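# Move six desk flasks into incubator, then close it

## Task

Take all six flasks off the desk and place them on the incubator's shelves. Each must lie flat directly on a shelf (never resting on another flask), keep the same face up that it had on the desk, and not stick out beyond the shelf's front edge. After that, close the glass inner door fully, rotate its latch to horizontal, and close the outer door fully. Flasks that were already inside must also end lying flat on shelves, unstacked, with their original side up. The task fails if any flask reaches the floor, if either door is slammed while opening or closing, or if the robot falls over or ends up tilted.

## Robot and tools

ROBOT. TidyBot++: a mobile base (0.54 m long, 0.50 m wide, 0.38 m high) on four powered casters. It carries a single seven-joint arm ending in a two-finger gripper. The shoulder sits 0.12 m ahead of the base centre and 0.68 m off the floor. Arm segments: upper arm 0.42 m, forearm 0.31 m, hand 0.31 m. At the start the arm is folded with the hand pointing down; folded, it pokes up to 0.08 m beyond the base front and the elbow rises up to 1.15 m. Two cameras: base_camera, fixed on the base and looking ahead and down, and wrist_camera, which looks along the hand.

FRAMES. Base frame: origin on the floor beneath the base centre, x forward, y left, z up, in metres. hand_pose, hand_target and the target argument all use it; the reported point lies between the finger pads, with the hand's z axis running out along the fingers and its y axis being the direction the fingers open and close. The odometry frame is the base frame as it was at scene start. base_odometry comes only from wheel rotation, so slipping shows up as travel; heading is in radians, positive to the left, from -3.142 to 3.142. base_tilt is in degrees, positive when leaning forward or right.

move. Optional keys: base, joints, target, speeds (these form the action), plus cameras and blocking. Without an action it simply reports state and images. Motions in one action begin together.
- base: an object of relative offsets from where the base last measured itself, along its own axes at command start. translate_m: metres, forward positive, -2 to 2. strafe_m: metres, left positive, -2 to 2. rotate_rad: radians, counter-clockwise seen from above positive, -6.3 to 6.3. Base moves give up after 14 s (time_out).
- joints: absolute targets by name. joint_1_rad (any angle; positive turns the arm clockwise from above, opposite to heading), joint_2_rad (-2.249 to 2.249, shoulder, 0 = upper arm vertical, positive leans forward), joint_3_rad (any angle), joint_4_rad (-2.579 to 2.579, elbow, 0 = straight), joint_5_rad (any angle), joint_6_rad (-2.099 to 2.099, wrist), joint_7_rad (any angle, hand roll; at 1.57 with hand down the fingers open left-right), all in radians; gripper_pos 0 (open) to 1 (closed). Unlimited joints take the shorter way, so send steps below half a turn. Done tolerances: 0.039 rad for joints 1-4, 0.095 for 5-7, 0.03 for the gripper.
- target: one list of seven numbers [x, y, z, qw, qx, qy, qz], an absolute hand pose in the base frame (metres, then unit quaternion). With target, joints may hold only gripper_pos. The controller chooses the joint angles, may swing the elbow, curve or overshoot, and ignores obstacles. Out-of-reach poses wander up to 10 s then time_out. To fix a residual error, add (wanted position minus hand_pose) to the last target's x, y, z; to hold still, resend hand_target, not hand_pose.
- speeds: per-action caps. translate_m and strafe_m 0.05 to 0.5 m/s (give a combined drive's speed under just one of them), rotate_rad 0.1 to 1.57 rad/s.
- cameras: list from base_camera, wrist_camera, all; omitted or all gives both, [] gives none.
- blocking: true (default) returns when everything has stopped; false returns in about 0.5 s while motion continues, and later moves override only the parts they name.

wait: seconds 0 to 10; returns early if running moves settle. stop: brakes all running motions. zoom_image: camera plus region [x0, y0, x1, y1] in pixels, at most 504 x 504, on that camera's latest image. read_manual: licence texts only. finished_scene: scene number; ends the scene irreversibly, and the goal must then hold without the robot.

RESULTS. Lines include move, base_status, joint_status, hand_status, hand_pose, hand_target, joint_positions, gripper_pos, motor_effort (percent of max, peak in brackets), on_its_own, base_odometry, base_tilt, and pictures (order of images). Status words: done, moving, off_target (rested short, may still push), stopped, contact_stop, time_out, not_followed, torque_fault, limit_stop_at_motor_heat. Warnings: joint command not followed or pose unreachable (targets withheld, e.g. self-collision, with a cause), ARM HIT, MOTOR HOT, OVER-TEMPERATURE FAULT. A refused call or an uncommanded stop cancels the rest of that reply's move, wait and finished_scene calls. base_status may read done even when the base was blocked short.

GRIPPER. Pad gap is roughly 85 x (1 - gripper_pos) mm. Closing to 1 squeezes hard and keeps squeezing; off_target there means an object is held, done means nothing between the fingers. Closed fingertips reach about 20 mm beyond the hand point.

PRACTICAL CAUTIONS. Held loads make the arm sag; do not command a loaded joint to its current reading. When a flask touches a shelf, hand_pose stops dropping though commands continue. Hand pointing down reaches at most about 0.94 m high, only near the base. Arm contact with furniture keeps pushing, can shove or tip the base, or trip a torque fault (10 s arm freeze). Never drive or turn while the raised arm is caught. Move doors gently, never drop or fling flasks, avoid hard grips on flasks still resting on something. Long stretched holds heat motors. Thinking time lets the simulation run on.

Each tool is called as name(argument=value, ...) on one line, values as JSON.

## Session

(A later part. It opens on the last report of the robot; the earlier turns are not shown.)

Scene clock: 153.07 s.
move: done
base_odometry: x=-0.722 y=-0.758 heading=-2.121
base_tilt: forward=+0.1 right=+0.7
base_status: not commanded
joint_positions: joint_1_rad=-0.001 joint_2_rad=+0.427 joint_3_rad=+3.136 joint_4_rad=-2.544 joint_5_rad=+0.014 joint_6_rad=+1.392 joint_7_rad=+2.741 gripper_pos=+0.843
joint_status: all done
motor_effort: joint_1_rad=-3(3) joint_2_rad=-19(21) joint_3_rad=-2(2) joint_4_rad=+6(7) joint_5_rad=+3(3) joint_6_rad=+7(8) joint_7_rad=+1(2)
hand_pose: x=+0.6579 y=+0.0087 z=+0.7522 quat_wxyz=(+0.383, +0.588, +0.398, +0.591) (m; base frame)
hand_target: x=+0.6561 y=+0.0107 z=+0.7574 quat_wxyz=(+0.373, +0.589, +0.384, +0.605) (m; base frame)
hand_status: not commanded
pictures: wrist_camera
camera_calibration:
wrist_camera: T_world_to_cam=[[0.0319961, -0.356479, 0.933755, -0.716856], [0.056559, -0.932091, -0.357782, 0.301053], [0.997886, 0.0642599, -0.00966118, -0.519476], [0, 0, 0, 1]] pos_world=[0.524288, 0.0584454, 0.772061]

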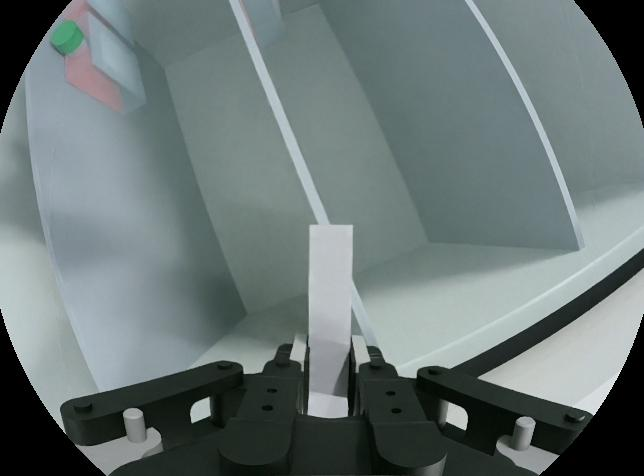

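Latch rotates freely with the hand. Continuing the turn to vertical.

move(joints={"joint_7_rad": 2.2}, cameras=["wrist_camera"])

move(joints={"joint_7_rad": 1.58}, cameras=["wrist_camera"])

Scene clock: 155.10 s.
move: done
base_odometry: x=-0.722 y=-0.758 heading=-2.121
base_tilt: forward=+0.2 right=+0.7
base_status: not commanded
joint_positions: joint_1_rad=+0.000 joint_2_rad=+0.427 joint_3_rad=+3.136 joint_4_rad=-2.544 joint_5_rad=+0.014 joint_6_rad=+1.394 joint_7_rad=+2.254 gripper_pos=+0.843
joint_status: all done
motor_effort: joint_1_rad=-3(3) joint_2_rad=-19(20) joint_3_rad=-1(2) joint_4_rad=+6(6) joint_5_rad=+3(4) joint_6_rad=+6(7) joint_7_rad=+1(1)
hand_pose: x=+0.6579 y=+0.0083 z=+0.7528 quat_wxyz=(+0.230, +0.666, +0.244, +0.666) (m; base frame)
hand_target: x=+0.6561 y=+0.0107 z=+0.7574 quat_wxyz=(+0.211, +0.666, +0.226, +0.679) (m; base frame)
hand_status: not commanded
pictures: wrist_camera
camera_calibration:
wrist_camera: T_world_to_cam=[[0.0355789, -0.75161, 0.658648, -0.509582], [0.0485804, -0.656985, -0.752336, 0.600954], [0.998185, 0.0587647, 0.0131387, -0.536727], [0, 0, 0, 1]] pos_world=[0.524689, 0.0433521, 0.794806]

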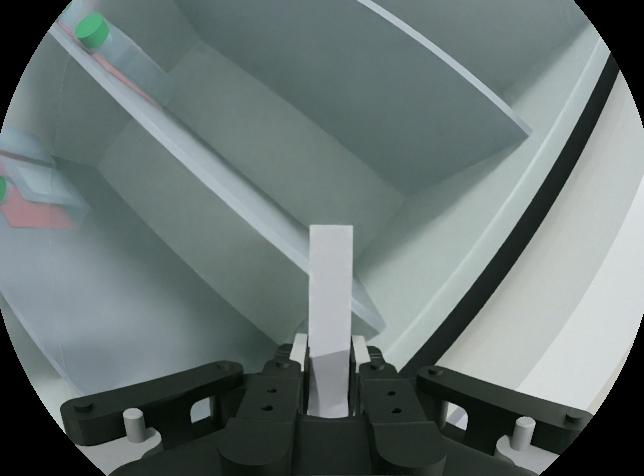

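Scene clock: 156.43 s.
move: done
base_odometry: x=-0.722 y=-0.758 heading=-2.121
base_tilt: forward=+0.1 right=+0.7
base_status: not commanded
joint_positions: joint_1_rad=+0.001 joint_2_rad=+0.427 joint_3_rad=+3.136 joint_4_rad=-2.544 joint_5_rad=+0.014 joint_6_rad=+1.395 joint_7_rad=+1.632 gripper_pos=+0.843
joint_status: all done
motor_effort: joint_1_rad=-3(4) joint_2_rad=-18(20) joint_3_rad=-2(2) joint_4_rad=+6(6) joint_5_rad=+3(4) joint_6_rad=+6(6) joint_7_rad=+0(2)
hand_pose: x=+0.6579 y=+0.0074 z=+0.7531 quat_wxyz=(+0.015, +0.709, +0.028, +0.705) (m; base frame)
hand_target: x=+0.6561 y=+0.0107 z=+0.7574 quat_wxyz=(-0.006, +0.703, +0.013, +0.711) (m; base frame)
hand_status: not commanded
pictures: wrist_camera
camera_calibration:
wrist_camera: T_world_to_cam=[[0.03467, -0.994703, 0.0967657, -0.0848204], [0.0370888, -0.0954766, -0.99474, 0.78649], [0.99871, 0.0380766, 0.0335822, -0.55234], [0, 0, 0, 1]] pos_world=[0.525399, 0.0117515, 0.80911]

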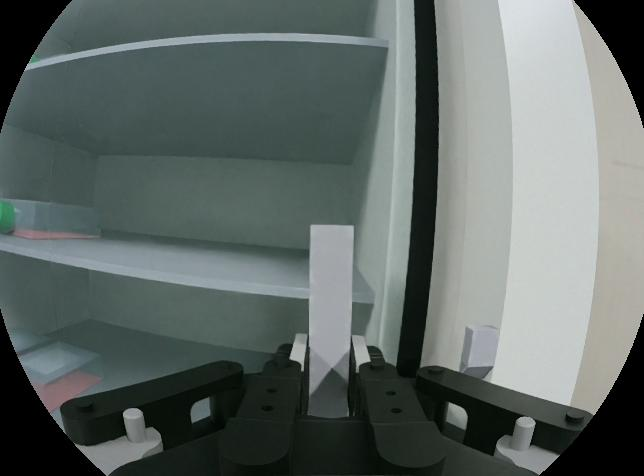

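move(joints={"gripper_pos": 0.92}, cameras=[])

move(base={"translate_m": -0.0305, "strafe_m": 0.0435, "rotate_rad": -0.06}, speeds={"translate_m": 0.06, "rotate_rad": 0.1}, cameras=["wrist_camera"])

Scene clock: 164.27 s.
move: off_target
base_odometry: x=-0.722 y=-0.758 heading=-2.121
base_tilt: forward=+0.1 right=+0.7
base_status: not commanded
joint_positions: joint_1_rad=+0.001 joint_2_rad=+0.427 joint_3_rad=+3.136 joint_4_rad=-2.544 joint_5_rad=+0.014 joint_6_rad=+1.395 joint_7_rad=+1.632 gripper_pos=+0.850
joint_status: gripper_pos off_target (ended at +0.850, target +0.920)
motor_effort: joint_1_rad=-3(4) joint_2_rad=-19(20) joint_3_rad=-2(2) joint_4_rad=+6(6) joint_5_rad=+4(4) joint_6_rad=+6(7) joint_7_rad=+0(1)
hand_pose: x=+0.6579 y=+0.0074 z=+0.7531 quat_wxyz=(+0.015, +0.709, +0.028, +0.705) (m; base frame)
hand_target: x=+0.6561 y=+0.0107 z=+0.7574 quat_wxyz=(-0.006, +0.703, +0.013, +0.711) (m; base frame)
hand_status: not commanded
pictures: none
No camera images: "cameras" was empty.

Scene clock: 165.63 s.
move: done
base_odometry: x=-0.669 y=-0.755 heading=-2.182
base_tilt: forward=+0.1 right=+0.7
base_status: done
joint_positions: joint_1_rad=+0.004 joint_2_rad=+0.428 joint_3_rad=+3.137 joint_4_rad=-2.544 joint_5_rad=+0.016 joint_6_rad=+1.395 joint_7_rad=+1.632 gripper_pos=+0.850
joint_status: not commanded
motor_effort: joint_1_rad=-1(5) joint_2_rad=-22(23) joint_3_rad=-1(4) joint_4_rad=+8(9) joint_5_rad=+2(3) joint_6_rad=+9(10) joint_7_rad=+1(2)
hand_pose: x=+0.6579 y=+0.0062 z=+0.7531 quat_wxyz=(+0.016, +0.709, +0.028, +0.705) (m; base frame)
hand_target: x=+0.6561 y=+0.0107 z=+0.7574 quat_wxyz=(-0.006, +0.703, +0.013, +0.711) (m; base frame)
hand_status: not commanded
pictures: wrist_camera
camera_calibration:
wrist_camera: T_world_to_cam=[[0.0330235, -0.994715, 0.097215, -0.0853129], [0.0373497, -0.0959718, -0.994683, 0.786216], [0.998756, 0.0364789, 0.033983, -0.552635], [0, 0, 0, 1]] pos_world=[0.525401, 0.0107521, 0.80911]

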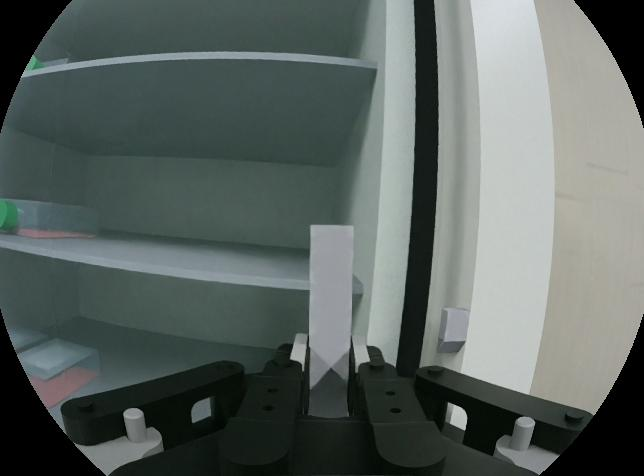

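move(base={"translate_m": -0.0795, "strafe_m": 0.128, "rotate_rad": -0.17}, speeds={"translate_m": 0.09, "rotate_rad": 0.1}, cameras=["wrist_camera"])

move(base={"translate_m": -0.0795, "strafe_m": 0.128, "rotate_rad": -0.17}, speeds={"translate_m": 0.09, "rotate_rad": 0.1})

Scene clock: 168.83 s.
move: done
base_odometry: x=-0.519 y=-0.764 heading=-2.352
base_tilt: forward=+0.1 right=+0.7
base_status: done
joint_positions: joint_1_rad=+0.011 joint_2_rad=+0.428 joint_3_rad=+3.140 joint_4_rad=-2.544 joint_5_rad=+0.016 joint_6_rad=+1.396 joint_7_rad=+1.632 gripper_pos=+0.850
joint_status: not commanded
motor_effort: joint_1_rad=-3(6) joint_2_rad=-20(23) joint_3_rad=-2(5) joint_4_rad=+7(10) joint_5_rad=+3(6) joint_6_rad=+8(10) joint_7_rad=+1(2)
hand_pose: x=+0.6579 y=+0.0012 z=+0.7531 quat_wxyz=(+0.020, +0.709, +0.025, +0.705) (m; base frame)
hand_target: x=+0.6561 y=+0.0107 z=+0.7574 quat_wxyz=(-0.006, +0.703, +0.013, +0.711) (m; base frame)
hand_status: not commanded
pictures: wrist_camera
camera_calibration:
wrist_camera: T_world_to_cam=[[0.023974, -0.994818, 0.0988085, -0.0855148], [0.0368173, -0.0978913, -0.994516, 0.785917], [0.999034, 0.0274804, 0.0342797, -0.552832], [0, 0, 0, 1]] pos_world=[0.525413, 0.0070548, 0.809007]

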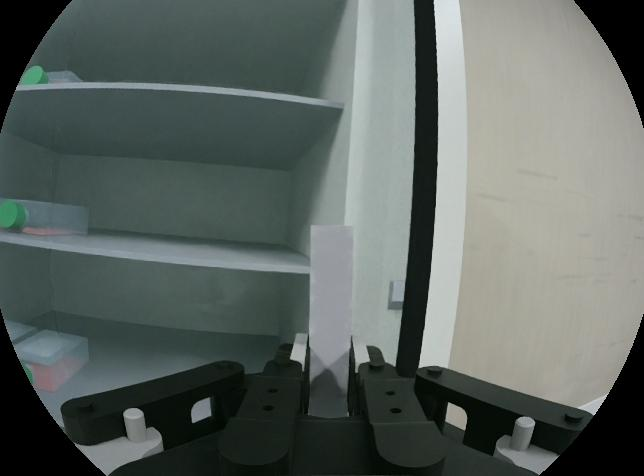

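Scene clock: 171.03 s.
move: done
base_odometry: x=-0.372 y=-0.797 heading=-2.523
base_tilt: forward=+0.1 right=+0.7
base_status: done
joint_positions: joint_1_rad=+0.017 joint_2_rad=+0.428 joint_3_rad=+3.144 joint_4_rad=-2.545 joint_5_rad=+0.017 joint_6_rad=+1.397 joint_7_rad=+1.632 gripper_pos=+0.850
joint_status: not commanded
motor_effort: joint_1_rad=-4(7) joint_2_rad=-20(23) joint_3_rad=-2(5) joint_4_rad=+7(10) joint_5_rad=+3(7) joint_6_rad=+8(10) joint_7_rad=+1(2)
hand_pose: x=+0.6577 y=-0.0039 z=+0.7531 quat_wxyz=(+0.024, +0.709, +0.022, +0.705) (m; base frame)
hand_target: x=+0.6561 y=+0.0107 z=+0.7574 quat_wxyz=(-0.006, +0.703, +0.013, +0.711) (m; base frame)
hand_status: not commanded
pictures: base_camera, wrist_camera
camera_calibration:
wrist_camera: T_world_to_cam=[[0.0144503, -0.994815, 0.100669, -0.0857909], [0.0359098, -0.100099, -0.994329, 0.785882], [0.999251, 0.0179834, 0.0342772, -0.552621], [0, 0, 0, 1]] pos_world=[0.525226, 0.00325766, 0.809005]

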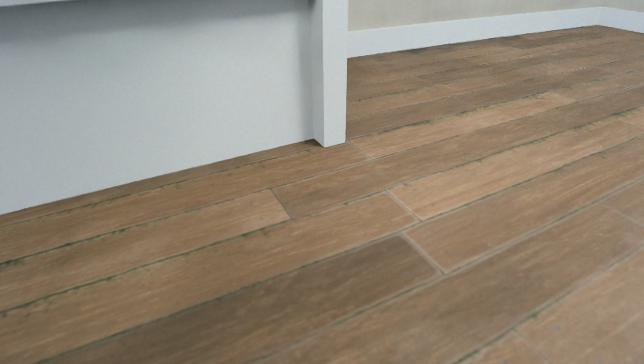

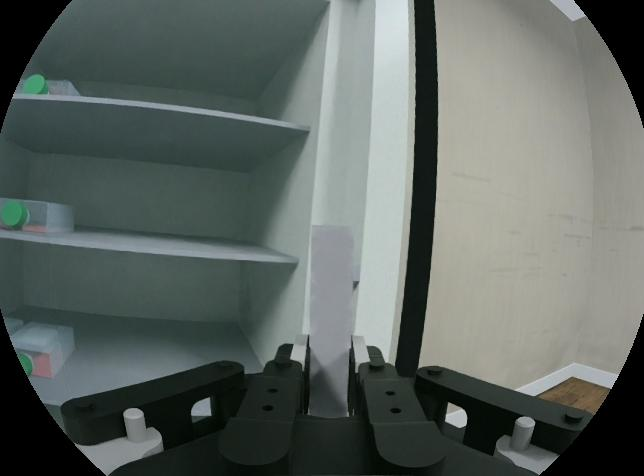

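move(base={"translate_m": -0.048, "strafe_m": 0.072, "rotate_rad": -0.1}, speeds={"translate_m": 0.08, "rotate_rad": 0.1}, cameras=[])

move(joints={"gripper_pos": 0.3}, cameras=[])

move(base={"translate_m": -0.12}, speeds={"translate_m": 0.1})

Scene clock: 176.93 s.
move: done
base_odometry: x=-0.291 y=-0.828 heading=-2.624
base_tilt: forward=+0.1 right=+0.7
base_status: done
joint_positions: joint_1_rad=+0.016 joint_2_rad=+0.428 joint_3_rad=+3.147 joint_4_rad=-2.545 joint_5_rad=+0.014 joint_6_rad=+1.398 joint_7_rad=+1.632 gripper_pos=+0.850
joint_status: not commanded
motor_effort: joint_1_rad=-3(6) joint_2_rad=-20(23) joint_3_rad=-2(5) joint_4_rad=+8(10) joint_5_rad=+2(5) joint_6_rad=+8(10) joint_7_rad=+1(2)
hand_pose: x=+0.6576 y=-0.0053 z=+0.7531 quat_wxyz=(+0.026, +0.709, +0.021, +0.705) (m; base frame)
hand_target: x=+0.6561 y=+0.0107 z=+0.7574 quat_wxyz=(-0.006, +0.703, +0.013, +0.711) (m; base frame)
hand_status: not commanded
pictures: none
No camera images: "cameras" was empty.

Scene clock: 177.83 s.
move: done
base_odometry: x=-0.291 y=-0.828 heading=-2.623
base_tilt: forward=+0.1 right=+0.7
base_status: not commanded
joint_positions: joint_1_rad=+0.008 joint_2_rad=+0.430 joint_3_rad=+3.142 joint_4_rad=-2.545 joint_5_rad=+0.014 joint_6_rad=+1.398 joint_7_rad=+1.632 gripper_pos=+0.300
joint_status: all done
motor_effort: joint_1_rad=+0(4) joint_2_rad=-22(23) joint_3_rad=+0(2) joint_4_rad=+8(8) joint_5_rad=+1(4) joint_6_rad=+10(10) joint_7_rad=+1(1)
hand_pose: x=+0.6577 y=+0.0013 z=+0.7520 quat_wxyz=(+0.020, +0.709, +0.025, +0.704) (m; base frame)
hand_target: x=+0.6561 y=+0.0107 z=+0.7574 quat_wxyz=(-0.006, +0.703, +0.013, +0.711) (m; base frame)
hand_status: not commanded
pictures: none
No camera images: "cameras" was empty.

Scene clock: 179.57 s.
move: done
base_odometry: x=-0.186 y=-0.769 heading=-2.623
base_tilt: forward=+0.1 right=+0.6
base_status: done
joint_positions: joint_1_rad=+0.007 joint_2_rad=+0.432 joint_3_rad=+3.142 joint_4_rad=-2.546 joint_5_rad=+0.014 joint_6_rad=+1.398 joint_7_rad=+1.632 gripper_pos=+0.300
joint_status: not commanded
motor_effort: joint_1_rad=+0(1) joint_2_rad=-22(25) joint_3_rad=+0(1) joint_4_rad=+8(9) joint_5_rad=+1(1) joint_6_rad=+10(10) joint_7_rad=+0(1)
hand_pose: x=+0.6577 y=+0.0014 z=+0.7507 quat_wxyz=(+0.020, +0.710, +0.025, +0.703) (m; base frame)
hand_target: x=+0.6561 y=+0.0107 z=+0.7574 quat_wxyz=(-0.006, +0.703, +0.013, +0.711) (m; base frame)
hand_status: not commanded
pictures: base_camera, wrist_camera
camera_calibration:
wrist_camera: T_world_to_cam=[[0.0238024, -0.994775, 0.0992784, -0.0853276], [0.0322908, -0.0984897, -0.994614, 0.786618], [0.999195, 0.02688, 0.0297778, -0.549228], [0, 0, 0, 1]] pos_world=[0.525416, 0.00735527, 0.807207]

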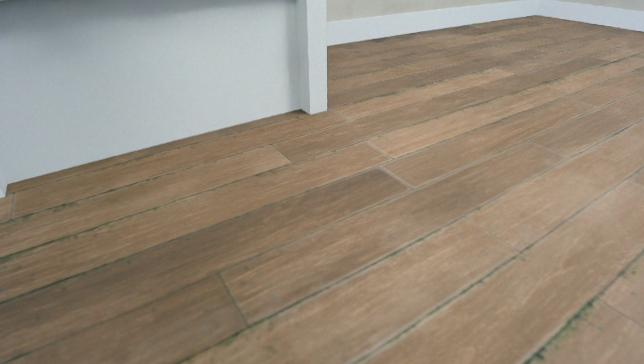

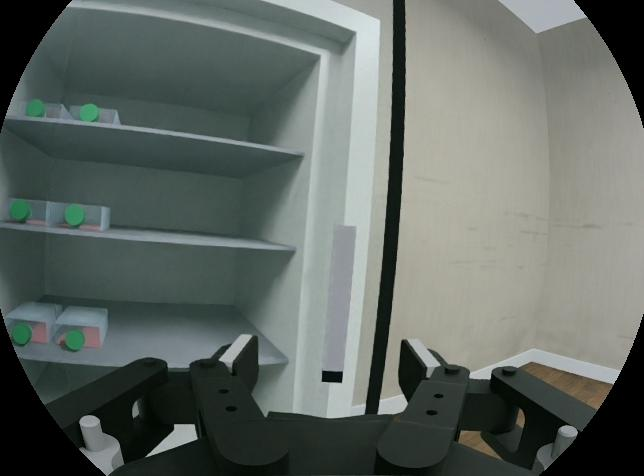

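move(base={"strafe_m": -0.5}, joints={"gripper_pos": 1.0}, cameras=["wrist_camera"])

move(base={"rotate_rad": 0.503}, cameras=["wrist_camera"])

Scene clock: 184.63 s.
move: done
base_odometry: x=-0.434 y=-0.334 heading=-2.624
base_tilt: forward=+0.1 right=+0.7
base_status: done
joint_positions: joint_1_rad=+0.007 joint_2_rad=+0.432 joint_3_rad=+3.141 joint_4_rad=-2.546 joint_5_rad=+0.014 joint_6_rad=+1.398 joint_7_rad=+1.632 gripper_pos=+0.999
joint_status: all done
motor_effort: joint_1_rad=-1(3) joint_2_rad=-23(23) joint_3_rad=+0(2) joint_4_rad=+8(9) joint_5_rad=+1(2) joint_6_rad=+10(10) joint_7_rad=+0(1)
hand_pose: x=+0.6577 y=+0.0023 z=+0.7507 quat_wxyz=(+0.020, +0.710, +0.025, +0.703) (m; base frame)
hand_target: x=+0.6561 y=+0.0107 z=+0.7574 quat_wxyz=(-0.006, +0.703, +0.013, +0.711) (m; base frame)
hand_status: not commanded
pictures: wrist_camera
camera_calibration:
wrist_camera: T_world_to_cam=[[0.0254138, -0.99479, 0.0987253, -0.0851314], [0.0324369, -0.0978846, -0.994669, 0.786641], [0.999151, 0.0284807, 0.0297803, -0.549233], [0, 0, 0, 1]] pos_world=[0.525414, 0.00795463, 0.807208]

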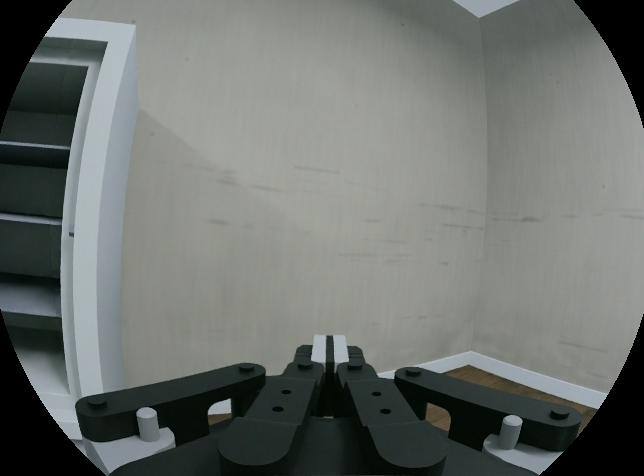

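Scene clock: 186.07 s.
move: done
base_odometry: x=-0.434 y=-0.334 heading=-2.121
base_tilt: forward=+0.1 right=+0.7
base_status: done
joint_positions: joint_1_rad=-0.005 joint_2_rad=+0.432 joint_3_rad=+3.135 joint_4_rad=-2.546 joint_5_rad=+0.014 joint_6_rad=+1.398 joint_7_rad=+1.632 gripper_pos=+0.999
joint_status: not commanded
motor_effort: joint_1_rad=+0(3) joint_2_rad=-22(24) joint_3_rad=+0(2) joint_4_rad=+8(9) joint_5_rad=+1(2) joint_6_rad=+10(11) joint_7_rad=+1(2)
hand_pose: x=+0.6575 y=+0.0113 z=+0.7507 quat_wxyz=(+0.013, +0.710, +0.030, +0.704) (m; base frame)
hand_target: x=+0.6561 y=+0.0107 z=+0.7574 quat_wxyz=(-0.006, +0.703, +0.013, +0.711) (m; base frame)
hand_status: not commanded
pictures: wrist_camera
camera_calibration:
wrist_camera: T_world_to_cam=[[0.0424097, -0.994451, 0.0962688, -0.0855231], [0.0340955, -0.0948588, -0.994907, 0.786673], [0.998518, 0.0454761, 0.0298834, -0.5492], [0, 0, 0, 1]] pos_world=[0.525191, 0.0145497, 0.807311]

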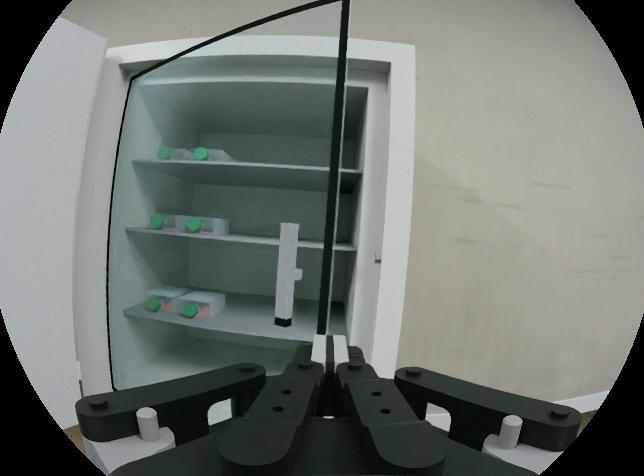

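move(base={"strafe_m": -0.115}, cameras=[])

move(base={"translate_m": 0.34}, speeds={"translate_m": 0.2}, cameras=["wrist_camera"])

Scene clock: 189.03 s.
move: done
base_odometry: x=-0.532 y=-0.274 heading=-2.121
base_tilt: forward=+0.1 right=+0.6
base_status: done
joint_positions: joint_1_rad=+0.004 joint_2_rad=+0.432 joint_3_rad=+3.136 joint_4_rad=-2.546 joint_5_rad=+0.014 joint_6_rad=+1.398 joint_7_rad=+1.632 gripper_pos=+0.999
joint_status: not commanded
motor_effort: joint_1_rad=+0(3) joint_2_rad=-22(23) joint_3_rad=+0(2) joint_4_rad=+8(8) joint_5_rad=+1(2) joint_6_rad=+10(10) joint_7_rad=+1(1)
hand_pose: x=+0.6576 y=+0.0062 z=+0.7507 quat_wxyz=(+0.016, +0.710, +0.027, +0.703) (m; base frame)
hand_target: x=+0.6561 y=+0.0107 z=+0.7574 quat_wxyz=(-0.006, +0.703, +0.013, +0.711) (m; base frame)
hand_status: not commanded
pictures: none
No camera images: "cameras" was empty.

Scene clock: 191.43 s.
move: done
base_odometry: x=-0.710 y=-0.564 heading=-2.121
base_tilt: forward=+0.1 right=+0.7
base_status: done
joint_positions: joint_1_rad=+0.004 joint_2_rad=+0.434 joint_3_rad=+3.136 joint_4_rad=-2.546 joint_5_rad=+0.014 joint_6_rad=+1.398 joint_7_rad=+1.632 gripper_pos=+0.999
joint_status: not commanded
motor_effort: joint_1_rad=+0(1) joint_2_rad=-23(24) joint_3_rad=+0(1) joint_4_rad=+8(10) joint_5_rad=+1(1) joint_6_rad=+10(11) joint_7_rad=+1(1)
hand_pose: x=+0.6576 y=+0.0063 z=+0.7498 quat_wxyz=(+0.016, +0.711, +0.027, +0.703) (m; base frame)
hand_target: x=+0.6561 y=+0.0107 z=+0.7574 quat_wxyz=(-0.006, +0.703, +0.013, +0.711) (m; base frame)
hand_status: not commanded
pictures: wrist_camera
camera_calibration:
wrist_camera: T_world_to_cam=[[0.0332138, -0.994778, 0.096511, -0.0845024], [0.0314189, -0.0954773, -0.994936, 0.787055], [0.998954, 0.0360779, 0.0280837, -0.547899], [0, 0, 0, 1]] pos_world=[0.525405, 0.0108518, 0.806611]

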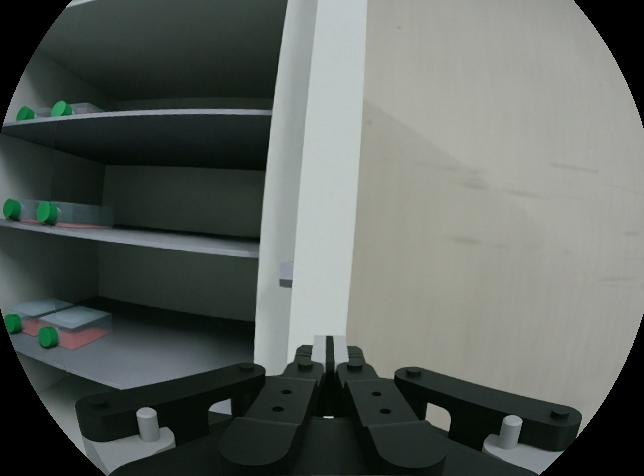

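move(base={"strafe_m": 0.25, "translate_m": -0.1}, speeds={"strafe_m": 0.1})

Scene clock: 199.57 s.
move: done
base_odometry: x=-0.444 y=-0.609 heading=-2.121
base_tilt: forward=+0.0 right=+0.6
base_status: done
joint_positions: joint_1_rad=+0.121 joint_2_rad=+0.421 joint_3_rad=+3.226 joint_4_rad=-2.566 joint_5_rad=-0.073 joint_6_rad=+1.398 joint_7_rad=+1.628 gripper_pos=+0.999
joint_status: not commanded
motor_effort: joint_1_rad=-23(23) joint_2_rad=-17(24) joint_3_rad=-17(18) joint_4_rad=+13(14) joint_5_rad=+19(21) joint_6_rad=+8(10) joint_7_rad=+2(2)
hand_pose: x=+0.6366 y=-0.1227 z=+0.7501 quat_wxyz=(+0.123, +0.709, -0.067, +0.691) (m; base frame)
hand_target: x=+0.6561 y=+0.0107 z=+0.7574 quat_wxyz=(-0.006, +0.703, +0.013, +0.711) (m; base frame)
hand_status: not commanded
pictures: base_camera, wrist_camera
camera_calibration:
wrist_camera: T_world_to_cam=[[-0.246972, -0.962035, 0.116163, -0.0445208], [-0.00600333, -0.118355, -0.992953, 0.795183], [0.969004, -0.245929, 0.023455, -0.534384], [0, 0, 0, 1]] pos_world=[0.511598, -0.080137, 0.807285]

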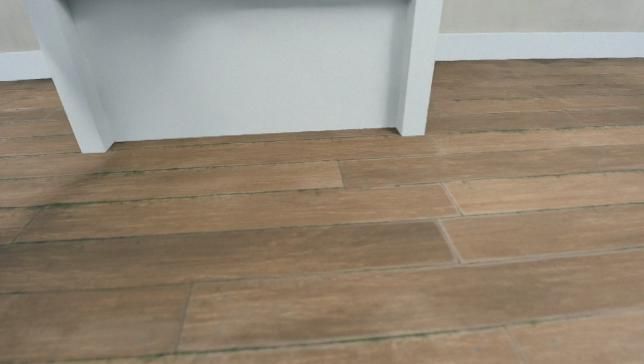

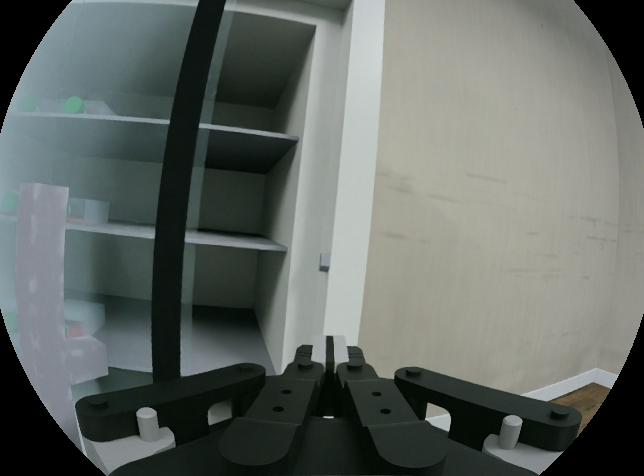

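wait(seconds=1.5)

Scene clock: 204.13 s.
base_odometry: x=-0.444 y=-0.609 heading=-2.121
base_tilt: forward=+0.1 right=+0.7
base_status: done
joint_positions: joint_1_rad=+0.121 joint_2_rad=+0.421 joint_3_rad=+3.226 joint_4_rad=-2.566 joint_5_rad=-0.073 joint_6_rad=+1.398 joint_7_rad=+1.628 gripper_pos=+0.999
joint_status: not commanded
motor_effort: joint_1_rad=-22(23) joint_2_rad=-17(24) joint_3_rad=-16(18) joint_4_rad=+13(14) joint_5_rad=+20(21) joint_6_rad=+8(10) joint_7_rad=+2(2)
hand_pose: x=+0.6366 y=-0.1227 z=+0.7501 quat_wxyz=(+0.123, +0.709, -0.067, +0.691) (m; base frame)
hand_target: x=+0.6561 y=+0.0107 z=+0.7574 quat_wxyz=(-0.006, +0.703, +0.013, +0.711) (m; base frame)
hand_status: not commanded
wait: 1.50 s; at rest from the start
pictures: base_camera, wrist_camera
camera_calibration:
wrist_camera: T_world_to_cam=[[-0.246972, -0.962035, 0.116163, -0.0445208], [-0.00600333, -0.118355, -0.992953, 0.795183], [0.969004, -0.245929, 0.023455, -0.534384], [0, 0, 0, 1]] pos_world=[0.511598, -0.080137, 0.807285]

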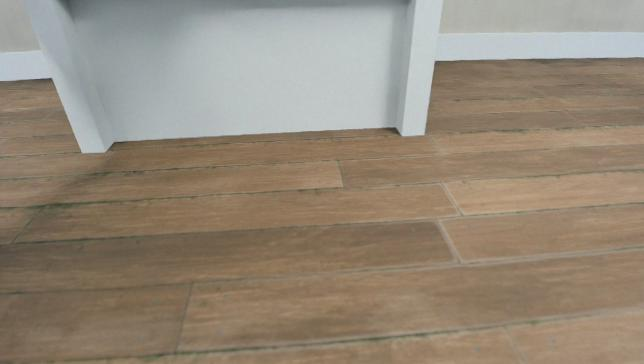

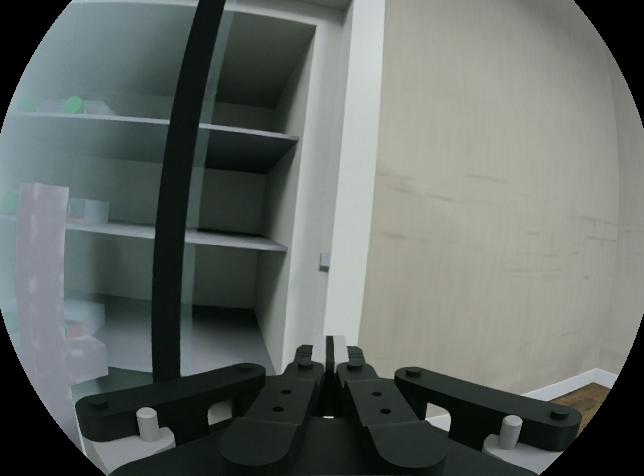

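move(base={"strafe_m": 0.2, "translate_m": -0.06}, speeds={"strafe_m": 0.08})

Scene clock: 209.47 s.
move: done
base_odometry: x=-0.243 y=-0.663 heading=-2.122
base_tilt: forward=+0.1 right=+0.7
base_status: done
joint_positions: joint_1_rad=+0.219 joint_2_rad=+0.402 joint_3_rad=+3.307 joint_4_rad=-2.605 joint_5_rad=-0.173 joint_6_rad=+1.398 joint_7_rad=+1.625 gripper_pos=+0.999
joint_status: not commanded
motor_effort: joint_1_rad=-38(40) joint_2_rad=-13(19) joint_3_rad=-30(32) joint_4_rad=+20(22) joint_5_rad=+35(38) joint_6_rad=+8(10) joint_7_rad=+2(3)
hand_pose: x=+0.5815 y=-0.2307 z=+0.7500 quat_wxyz=(+0.219, +0.698, -0.160, +0.663) (m; base frame)
hand_target: x=+0.6561 y=+0.0107 z=+0.7574 quat_wxyz=(-0.006, +0.703, +0.013, +0.711) (m; base frame)
hand_status: not commanded
pictures: base_camera, wrist_camera
camera_calibration:
wrist_camera: T_world_to_cam=[[-0.496294, -0.858586, 0.128539, -0.00245744], [-0.0517154, -0.118559, -0.991599, 0.807524], [0.866613, -0.498773, 0.0144382, -0.499561], [0, 0, 0, 1]] pos_world=[0.473468, -0.155538, 0.808269]

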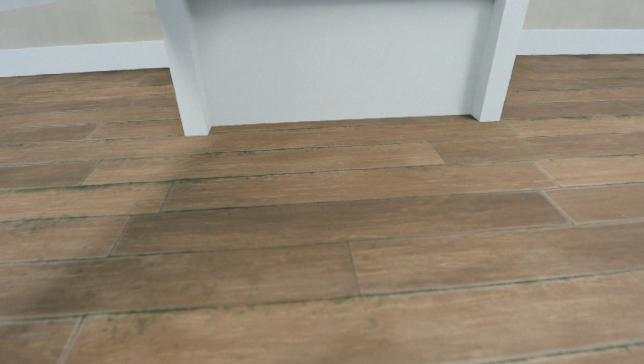

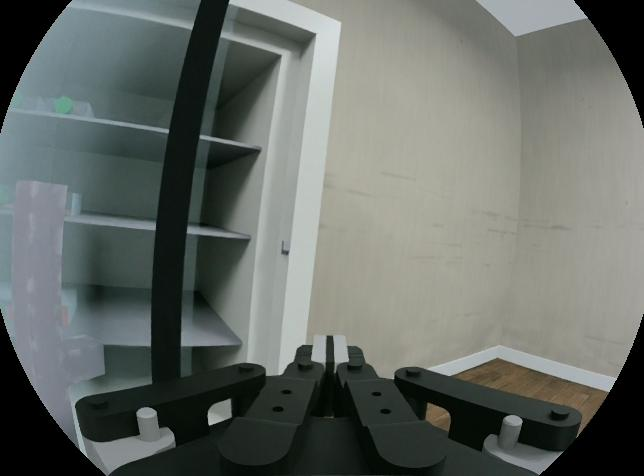

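move(base={"strafe_m": -0.24, "translate_m": 0.04, "rotate_rad": 0.5}, speeds={"strafe_m": 0.12, "rotate_rad": 0.25})

Scene clock: 216.40 s.
move: done
base_odometry: x=-0.469 y=-0.571 heading=-1.621
base_tilt: forward=+0.0 right=+0.7
base_status: done
joint_positions: joint_1_rad=+0.230 joint_2_rad=+0.363 joint_3_rad=+3.319 joint_4_rad=-2.671 joint_5_rad=-0.210 joint_6_rad=+1.402 joint_7_rad=+1.621 gripper_pos=+0.999
joint_status: not commanded
motor_effort: joint_1_rad=-39(45) joint_2_rad=-3(17) joint_3_rad=-31(36) joint_4_rad=+33(34) joint_5_rad=+40(45) joint_6_rad=+5(10) joint_7_rad=+3(4)
hand_pose: x=+0.5473 y=-0.2425 z=+0.7484 quat_wxyz=(+0.235, +0.699, -0.185, +0.649) (m; base frame)
hand_target: x=+0.6561 y=+0.0107 z=+0.7574 quat_wxyz=(-0.006, +0.703, +0.013, +0.711) (m; base frame)
hand_status: not commanded
pictures: base_camera, wrist_camera
camera_calibration:
wrist_camera: T_world_to_cam=[[-0.547492, -0.827768, 0.12269, 0.0105106], [-0.0732736, -0.0986311, -0.992423, 0.82001], [0.833596, -0.552334, -0.00665373, -0.454914], [0, 0, 0, 1]] pos_world=[0.445054, -0.161686, 0.80948]

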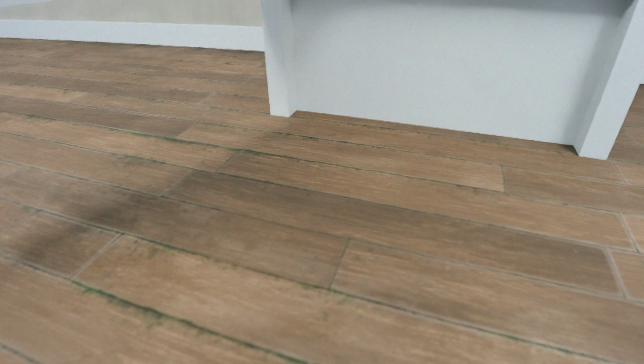

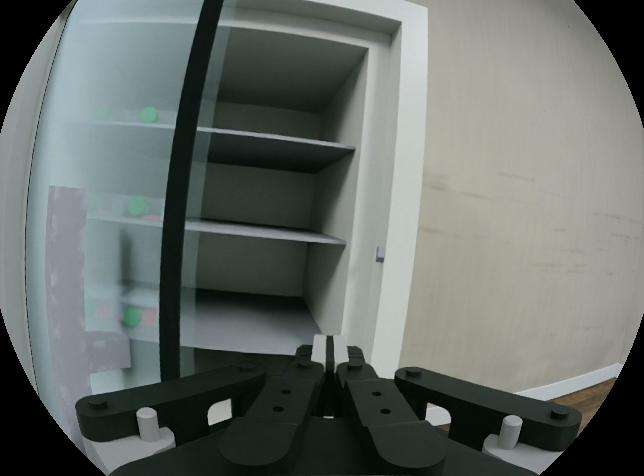

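move(base={"rotate_rad": -0.35}, speeds={"rotate_rad": 0.2})

move(base={"translate_m": -0.45, "strafe_m": -0.1}, speeds={"translate_m": 0.2})

Scene clock: 225.37 s.
move: done
base_odometry: x=-0.469 y=-0.571 heading=-1.972
base_tilt: forward=+0.1 right=+0.7
base_status: done
joint_positions: joint_1_rad=+0.053 joint_2_rad=+0.416 joint_3_rad=+3.177 joint_4_rad=-2.579 joint_5_rad=-0.045 joint_6_rad=+1.403 joint_7_rad=+1.621 gripper_pos=+0.999
joint_status: not commanded
motor_effort: joint_1_rad=-9(37) joint_2_rad=-20(21) joint_3_rad=-7(30) joint_4_rad=+12(34) joint_5_rad=+8(38) joint_6_rad=+10(10) joint_7_rad=+1(3)
hand_pose: x=+0.6432 y=-0.0566 z=+0.7490 quat_wxyz=(+0.066, +0.714, -0.026, +0.697) (m; base frame)
hand_target: x=+0.6561 y=+0.0107 z=+0.7574 quat_wxyz=(-0.006, +0.703, +0.013, +0.711) (m; base frame)
hand_status: not commanded
pictures: base_camera, wrist_camera
camera_calibration:
wrist_camera: T_world_to_cam=[[-0.110882, -0.989467, 0.0930635, -0.0509419], [0.00809007, -0.0945365, -0.995489, 0.796089], [0.993801, -0.109629, 0.0184872, -0.528977], [0, 0, 0, 1]] pos_world=[0.513609, -0.0331369, 0.807017]

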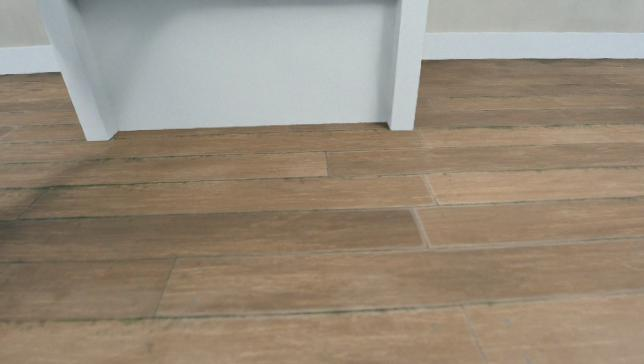

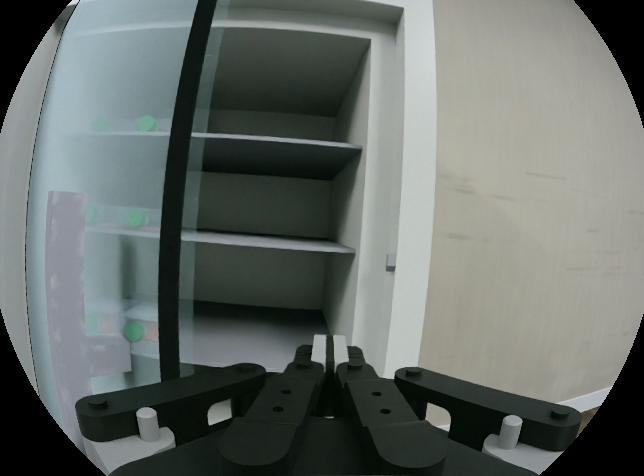

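Scene clock: 228.43 s.
move: done
base_odometry: x=-0.385 y=-0.118 heading=-1.973
base_tilt: forward=+0.1 right=+0.7
base_status: done
joint_positions: joint_1_rad=+0.003 joint_2_rad=+0.429 joint_3_rad=+3.139 joint_4_rad=-2.553 joint_5_rad=-0.001 joint_6_rad=+1.403 joint_7_rad=+1.621 gripper_pos=+0.999
joint_status: not commanded
motor_effort: joint_1_rad=+0(8) joint_2_rad=-22(24) joint_3_rad=+0(6) joint_4_rad=+8(12) joint_5_rad=+1(7) joint_6_rad=+10(11) joint_7_rad=+1(2)
hand_pose: x=+0.6551 y=+0.0004 z=+0.7511 quat_wxyz=(+0.018, +0.710, +0.017, +0.704) (m; base frame)
hand_target: x=+0.6561 y=+0.0107 z=+0.7574 quat_wxyz=(-0.006, +0.703, +0.013, +0.711) (m; base frame)
hand_status: not commanded
pictures: base_camera, wrist_camera
camera_calibration:
wrist_camera: T_world_to_cam=[[0.0156327, -0.996314, 0.0843406, -0.0697672], [0.031928, -0.0838105, -0.99597, 0.788226], [0.999368, 0.0182625, 0.0305002, -0.547349], [0, 0, 0, 1]] pos_world=[0.522927, 0.00654746, 0.807628]

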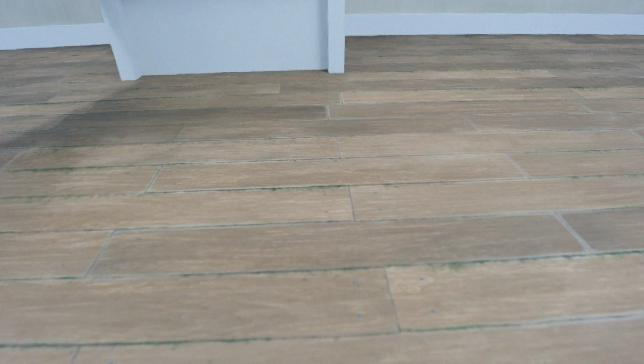

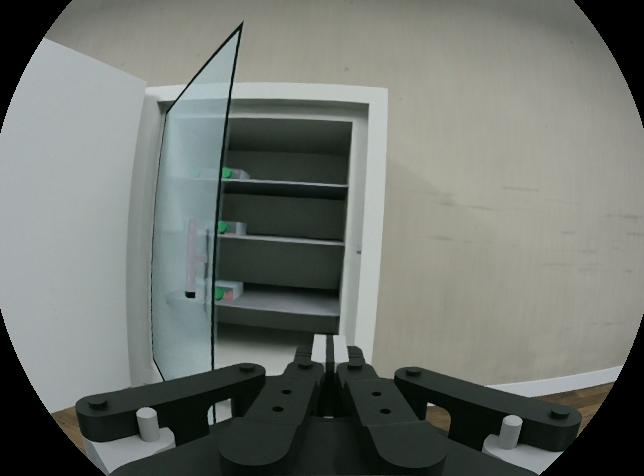

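move(base={"translate_m": 0.43, "strafe_m": -0.622}, cameras=[])

move(base={"rotate_rad": 1.0})

Scene clock: 239.90 s.
move: done
base_odometry: x=-1.126 y=-0.270 heading=-1.973
base_tilt: forward=+0.1 right=+0.7
base_status: done
joint_positions: joint_1_rad=+0.002 joint_2_rad=+0.430 joint_3_rad=+3.139 joint_4_rad=-2.553 joint_5_rad=-0.001 joint_6_rad=+1.403 joint_7_rad=+1.621 gripper_pos=+0.999
joint_status: not commanded
motor_effort: joint_1_rad=-1(2) joint_2_rad=-23(23) joint_3_rad=+1(1) joint_4_rad=+8(9) joint_5_rad=+0(2) joint_6_rad=+10(10) joint_7_rad=+1(1)
hand_pose: x=+0.6552 y=+0.0010 z=+0.7508 quat_wxyz=(+0.017, +0.710, +0.017, +0.703) (m; base frame)
hand_target: x=+0.6561 y=+0.0107 z=+0.7574 quat_wxyz=(-0.006, +0.703, +0.013, +0.711) (m; base frame)
hand_status: not commanded
pictures: none
No camera images: "cameras" was empty.

Scene clock: 241.83 s.
move: done
base_odometry: x=-1.126 y=-0.270 heading=-0.974
base_tilt: forward=+0.1 right=+0.7
base_status: done
joint_positions: joint_1_rad=-0.005 joint_2_rad=+0.430 joint_3_rad=+3.135 joint_4_rad=-2.553 joint_5_rad=+0.000 joint_6_rad=+1.403 joint_7_rad=+1.621 gripper_pos=+0.999
joint_status: not commanded
motor_effort: joint_1_rad=+0(3) joint_2_rad=-22(24) joint_3_rad=+0(2) joint_4_rad=+8(8) joint_5_rad=+1(2) joint_6_rad=+10(10) joint_7_rad=+0(1)
hand_pose: x=+0.6551 y=+0.0066 z=+0.7508 quat_wxyz=(+0.013, +0.710, +0.020, +0.704) (m; base frame)
hand_target: x=+0.6561 y=+0.0107 z=+0.7574 quat_wxyz=(-0.006, +0.703, +0.013, +0.711) (m; base frame)
hand_status: not commanded
pictures: base_camera, wrist_camera
camera_calibration:
wrist_camera: T_world_to_cam=[[0.0277781, -0.996187, 0.0827053, -0.070208], [0.0324965, -0.0817935, -0.996119, 0.788318], [0.999086, 0.030358, 0.0301005, -0.546978], [0, 0, 0, 1]] pos_world=[0.522811, 0.0111442, 0.80753]

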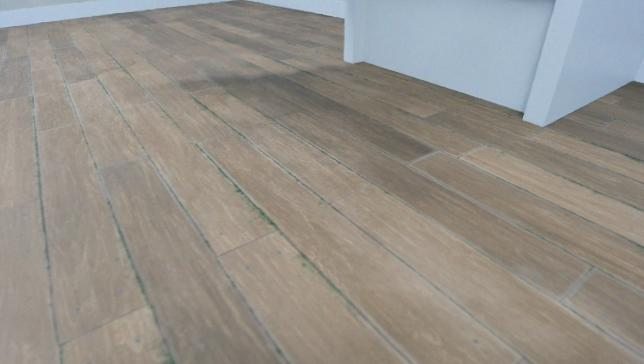

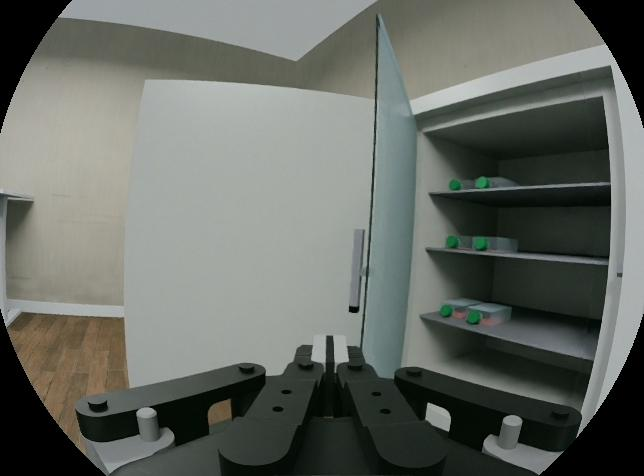

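move(base={"translate_m": 0.1945, "strafe_m": -0.303}, cameras=["wrist_camera"])

move(base={"translate_m": 0.168, "strafe_m": 0.108}, speeds={"translate_m": 0.15})

Scene clock: 246.20 s.
move: done
base_odometry: x=-1.267 y=-0.601 heading=-0.973
base_tilt: forward=+0.1 right=+0.7
base_status: done
joint_positions: joint_1_rad=+0.001 joint_2_rad=+0.431 joint_3_rad=+3.135 joint_4_rad=-2.553 joint_5_rad=+0.000 joint_6_rad=+1.403 joint_7_rad=+1.621 gripper_pos=+0.999
joint_status: not commanded
motor_effort: joint_1_rad=+0(2) joint_2_rad=-22(24) joint_3_rad=+0(2) joint_4_rad=+8(9) joint_5_rad=+1(2) joint_6_rad=+10(10) joint_7_rad=+0(2)
hand_pose: x=+0.6553 y=+0.0038 z=+0.7502 quat_wxyz=(+0.015, +0.711, +0.019, +0.703) (m; base frame)
hand_target: x=+0.6561 y=+0.0107 z=+0.7574 quat_wxyz=(-0.006, +0.703, +0.013, +0.711) (m; base frame)
hand_status: not commanded
pictures: wrist_camera
camera_calibration:
wrist_camera: T_world_to_cam=[[0.0225938, -0.996317, 0.0827201, -0.0696585], [0.0308692, -0.0820065, -0.996154, 0.788408], [0.999268, 0.0250604, 0.0289026, -0.546382], [0, 0, 0, 1]] pos_world=[0.523219, 0.00894524, 0.80693]

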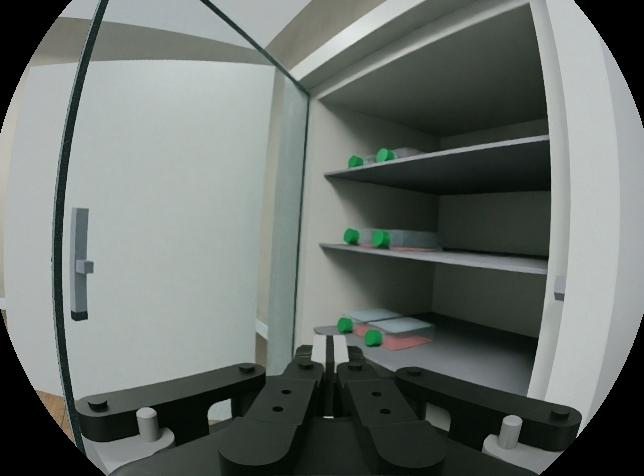

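Scene clock: 248.17 s.
move: done
base_odometry: x=-1.083 y=-0.680 heading=-0.973
base_tilt: forward=+0.1 right=+0.7
base_status: done
joint_positions: joint_1_rad=+0.001 joint_2_rad=+0.432 joint_3_rad=+3.135 joint_4_rad=-2.553 joint_5_rad=+0.000 joint_6_rad=+1.403 joint_7_rad=+1.621 gripper_pos=+0.999
joint_status: not commanded
motor_effort: joint_1_rad=-1(1) joint_2_rad=-23(24) joint_3_rad=+0(1) joint_4_rad=+8(9) joint_5_rad=+1(1) joint_6_rad=+10(11) joint_7_rad=+0(1)
hand_pose: x=+0.6555 y=+0.0037 z=+0.7498 quat_wxyz=(+0.015, +0.711, +0.018, +0.703) (m; base frame)
hand_target: x=+0.6561 y=+0.0107 z=+0.7574 quat_wxyz=(-0.006, +0.703, +0.013, +0.711) (m; base frame)
hand_status: not commanded
pictures: base_camera, wrist_camera
camera_calibration:
wrist_camera: T_world_to_cam=[[0.0224342, -0.996322, 0.0827022, -0.0696459], [0.0303518, -0.0820061, -0.99617, 0.788482], [0.999287, 0.0248584, 0.0284004, -0.546078], [0, 0, 0, 1]] pos_world=[0.523319, 0.00884527, 0.80673]

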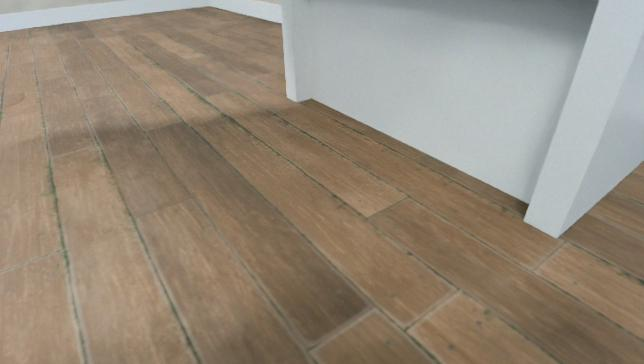

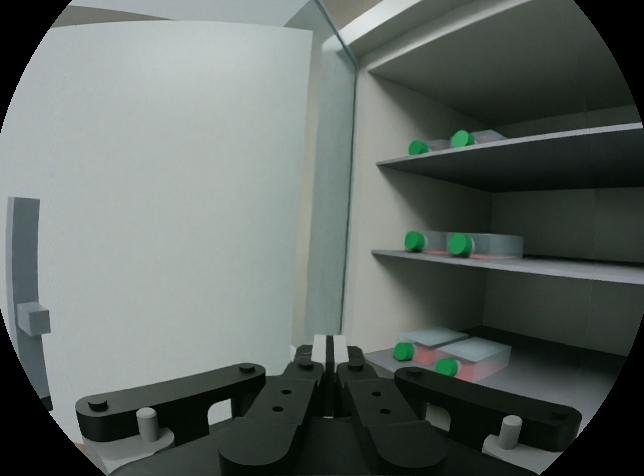

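move(base={"translate_m": 0.029, "strafe_m": 0.118}, speeds={"strafe_m": 0.1}, cameras=["wrist_camera"])

move(base={"translate_m": 0.06, "strafe_m": 0.08}, speeds={"strafe_m": 0.1}, cameras=["wrist_camera"])

Scene clock: 254.37 s.
move: done
base_odometry: x=-0.969 y=-0.637 heading=-0.974
base_tilt: forward=+0.1 right=+0.6
base_status: done
joint_positions: joint_1_rad=+0.000 joint_2_rad=+0.432 joint_3_rad=+3.136 joint_4_rad=-2.553 joint_5_rad=+0.000 joint_6_rad=+1.403 joint_7_rad=+1.621 gripper_pos=+0.999
joint_status: not commanded
motor_effort: joint_1_rad=+0(3) joint_2_rad=-23(23) joint_3_rad=+0(2) joint_4_rad=+8(9) joint_5_rad=+1(4) joint_6_rad=+10(10) joint_7_rad=-1(1)
hand_pose: x=+0.6555 y=+0.0035 z=+0.7498 quat_wxyz=(+0.015, +0.711, +0.018, +0.703) (m; base frame)
hand_target: x=+0.6561 y=+0.0107 z=+0.7574 quat_wxyz=(-0.006, +0.703, +0.013, +0.711) (m; base frame)
hand_status: not commanded
pictures: wrist_camera
camera_calibration:
wrist_camera: T_world_to_cam=[[0.0219361, -0.996309, 0.0829847, -0.0696046], [0.0302174, -0.082306, -0.996149, 0.788438], [0.999303, 0.0243592, 0.0283004, -0.545999], [0, 0, 0, 1]] pos_world=[0.52332, 0.00884554, 0.80663]

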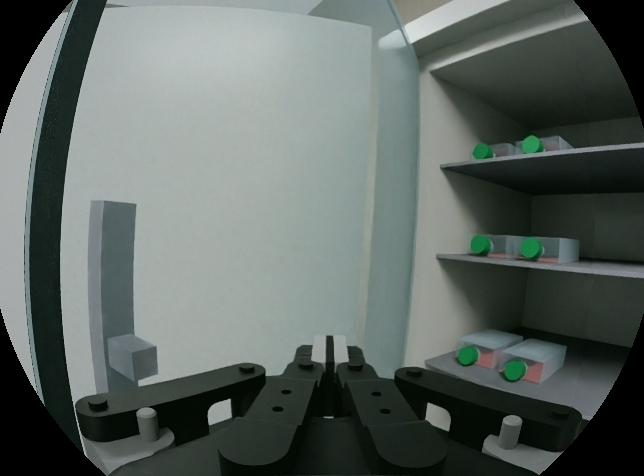

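Scene clock: 255.93 s.
move: done
base_odometry: x=-0.869 y=-0.642 heading=-0.973
base_tilt: forward=+0.1 right=+0.6
base_status: done
joint_positions: joint_1_rad=+0.001 joint_2_rad=+0.433 joint_3_rad=+3.137 joint_4_rad=-2.553 joint_5_rad=-0.001 joint_6_rad=+1.403 joint_7_rad=+1.621 gripper_pos=+0.999
joint_status: not commanded
motor_effort: joint_1_rad=-1(3) joint_2_rad=-23(24) joint_3_rad=+0(2) joint_4_rad=+8(11) joint_5_rad=+1(2) joint_6_rad=+10(11) joint_7_rad=+1(2)
hand_pose: x=+0.6553 y=+0.0030 z=+0.7495 quat_wxyz=(+0.016, +0.711, +0.018, +0.703) (m; base frame)
hand_target: x=+0.6561 y=+0.0107 z=+0.7574 quat_wxyz=(-0.006, +0.703, +0.013, +0.711) (m; base frame)
hand_status: not commanded
pictures: wrist_camera
camera_calibration:
wrist_camera: T_world_to_cam=[[0.0209048, -0.996327, 0.0830393, -0.0694885], [0.0293321, -0.0824105, -0.996167, 0.788687], [0.999351, 0.0232604, 0.0275016, -0.545257], [0, 0, 0, 1]] pos_world=[0.523222, 0.00844579, 0.80643]

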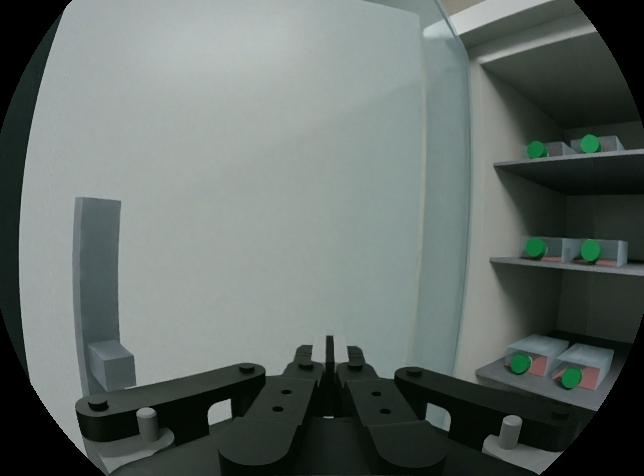

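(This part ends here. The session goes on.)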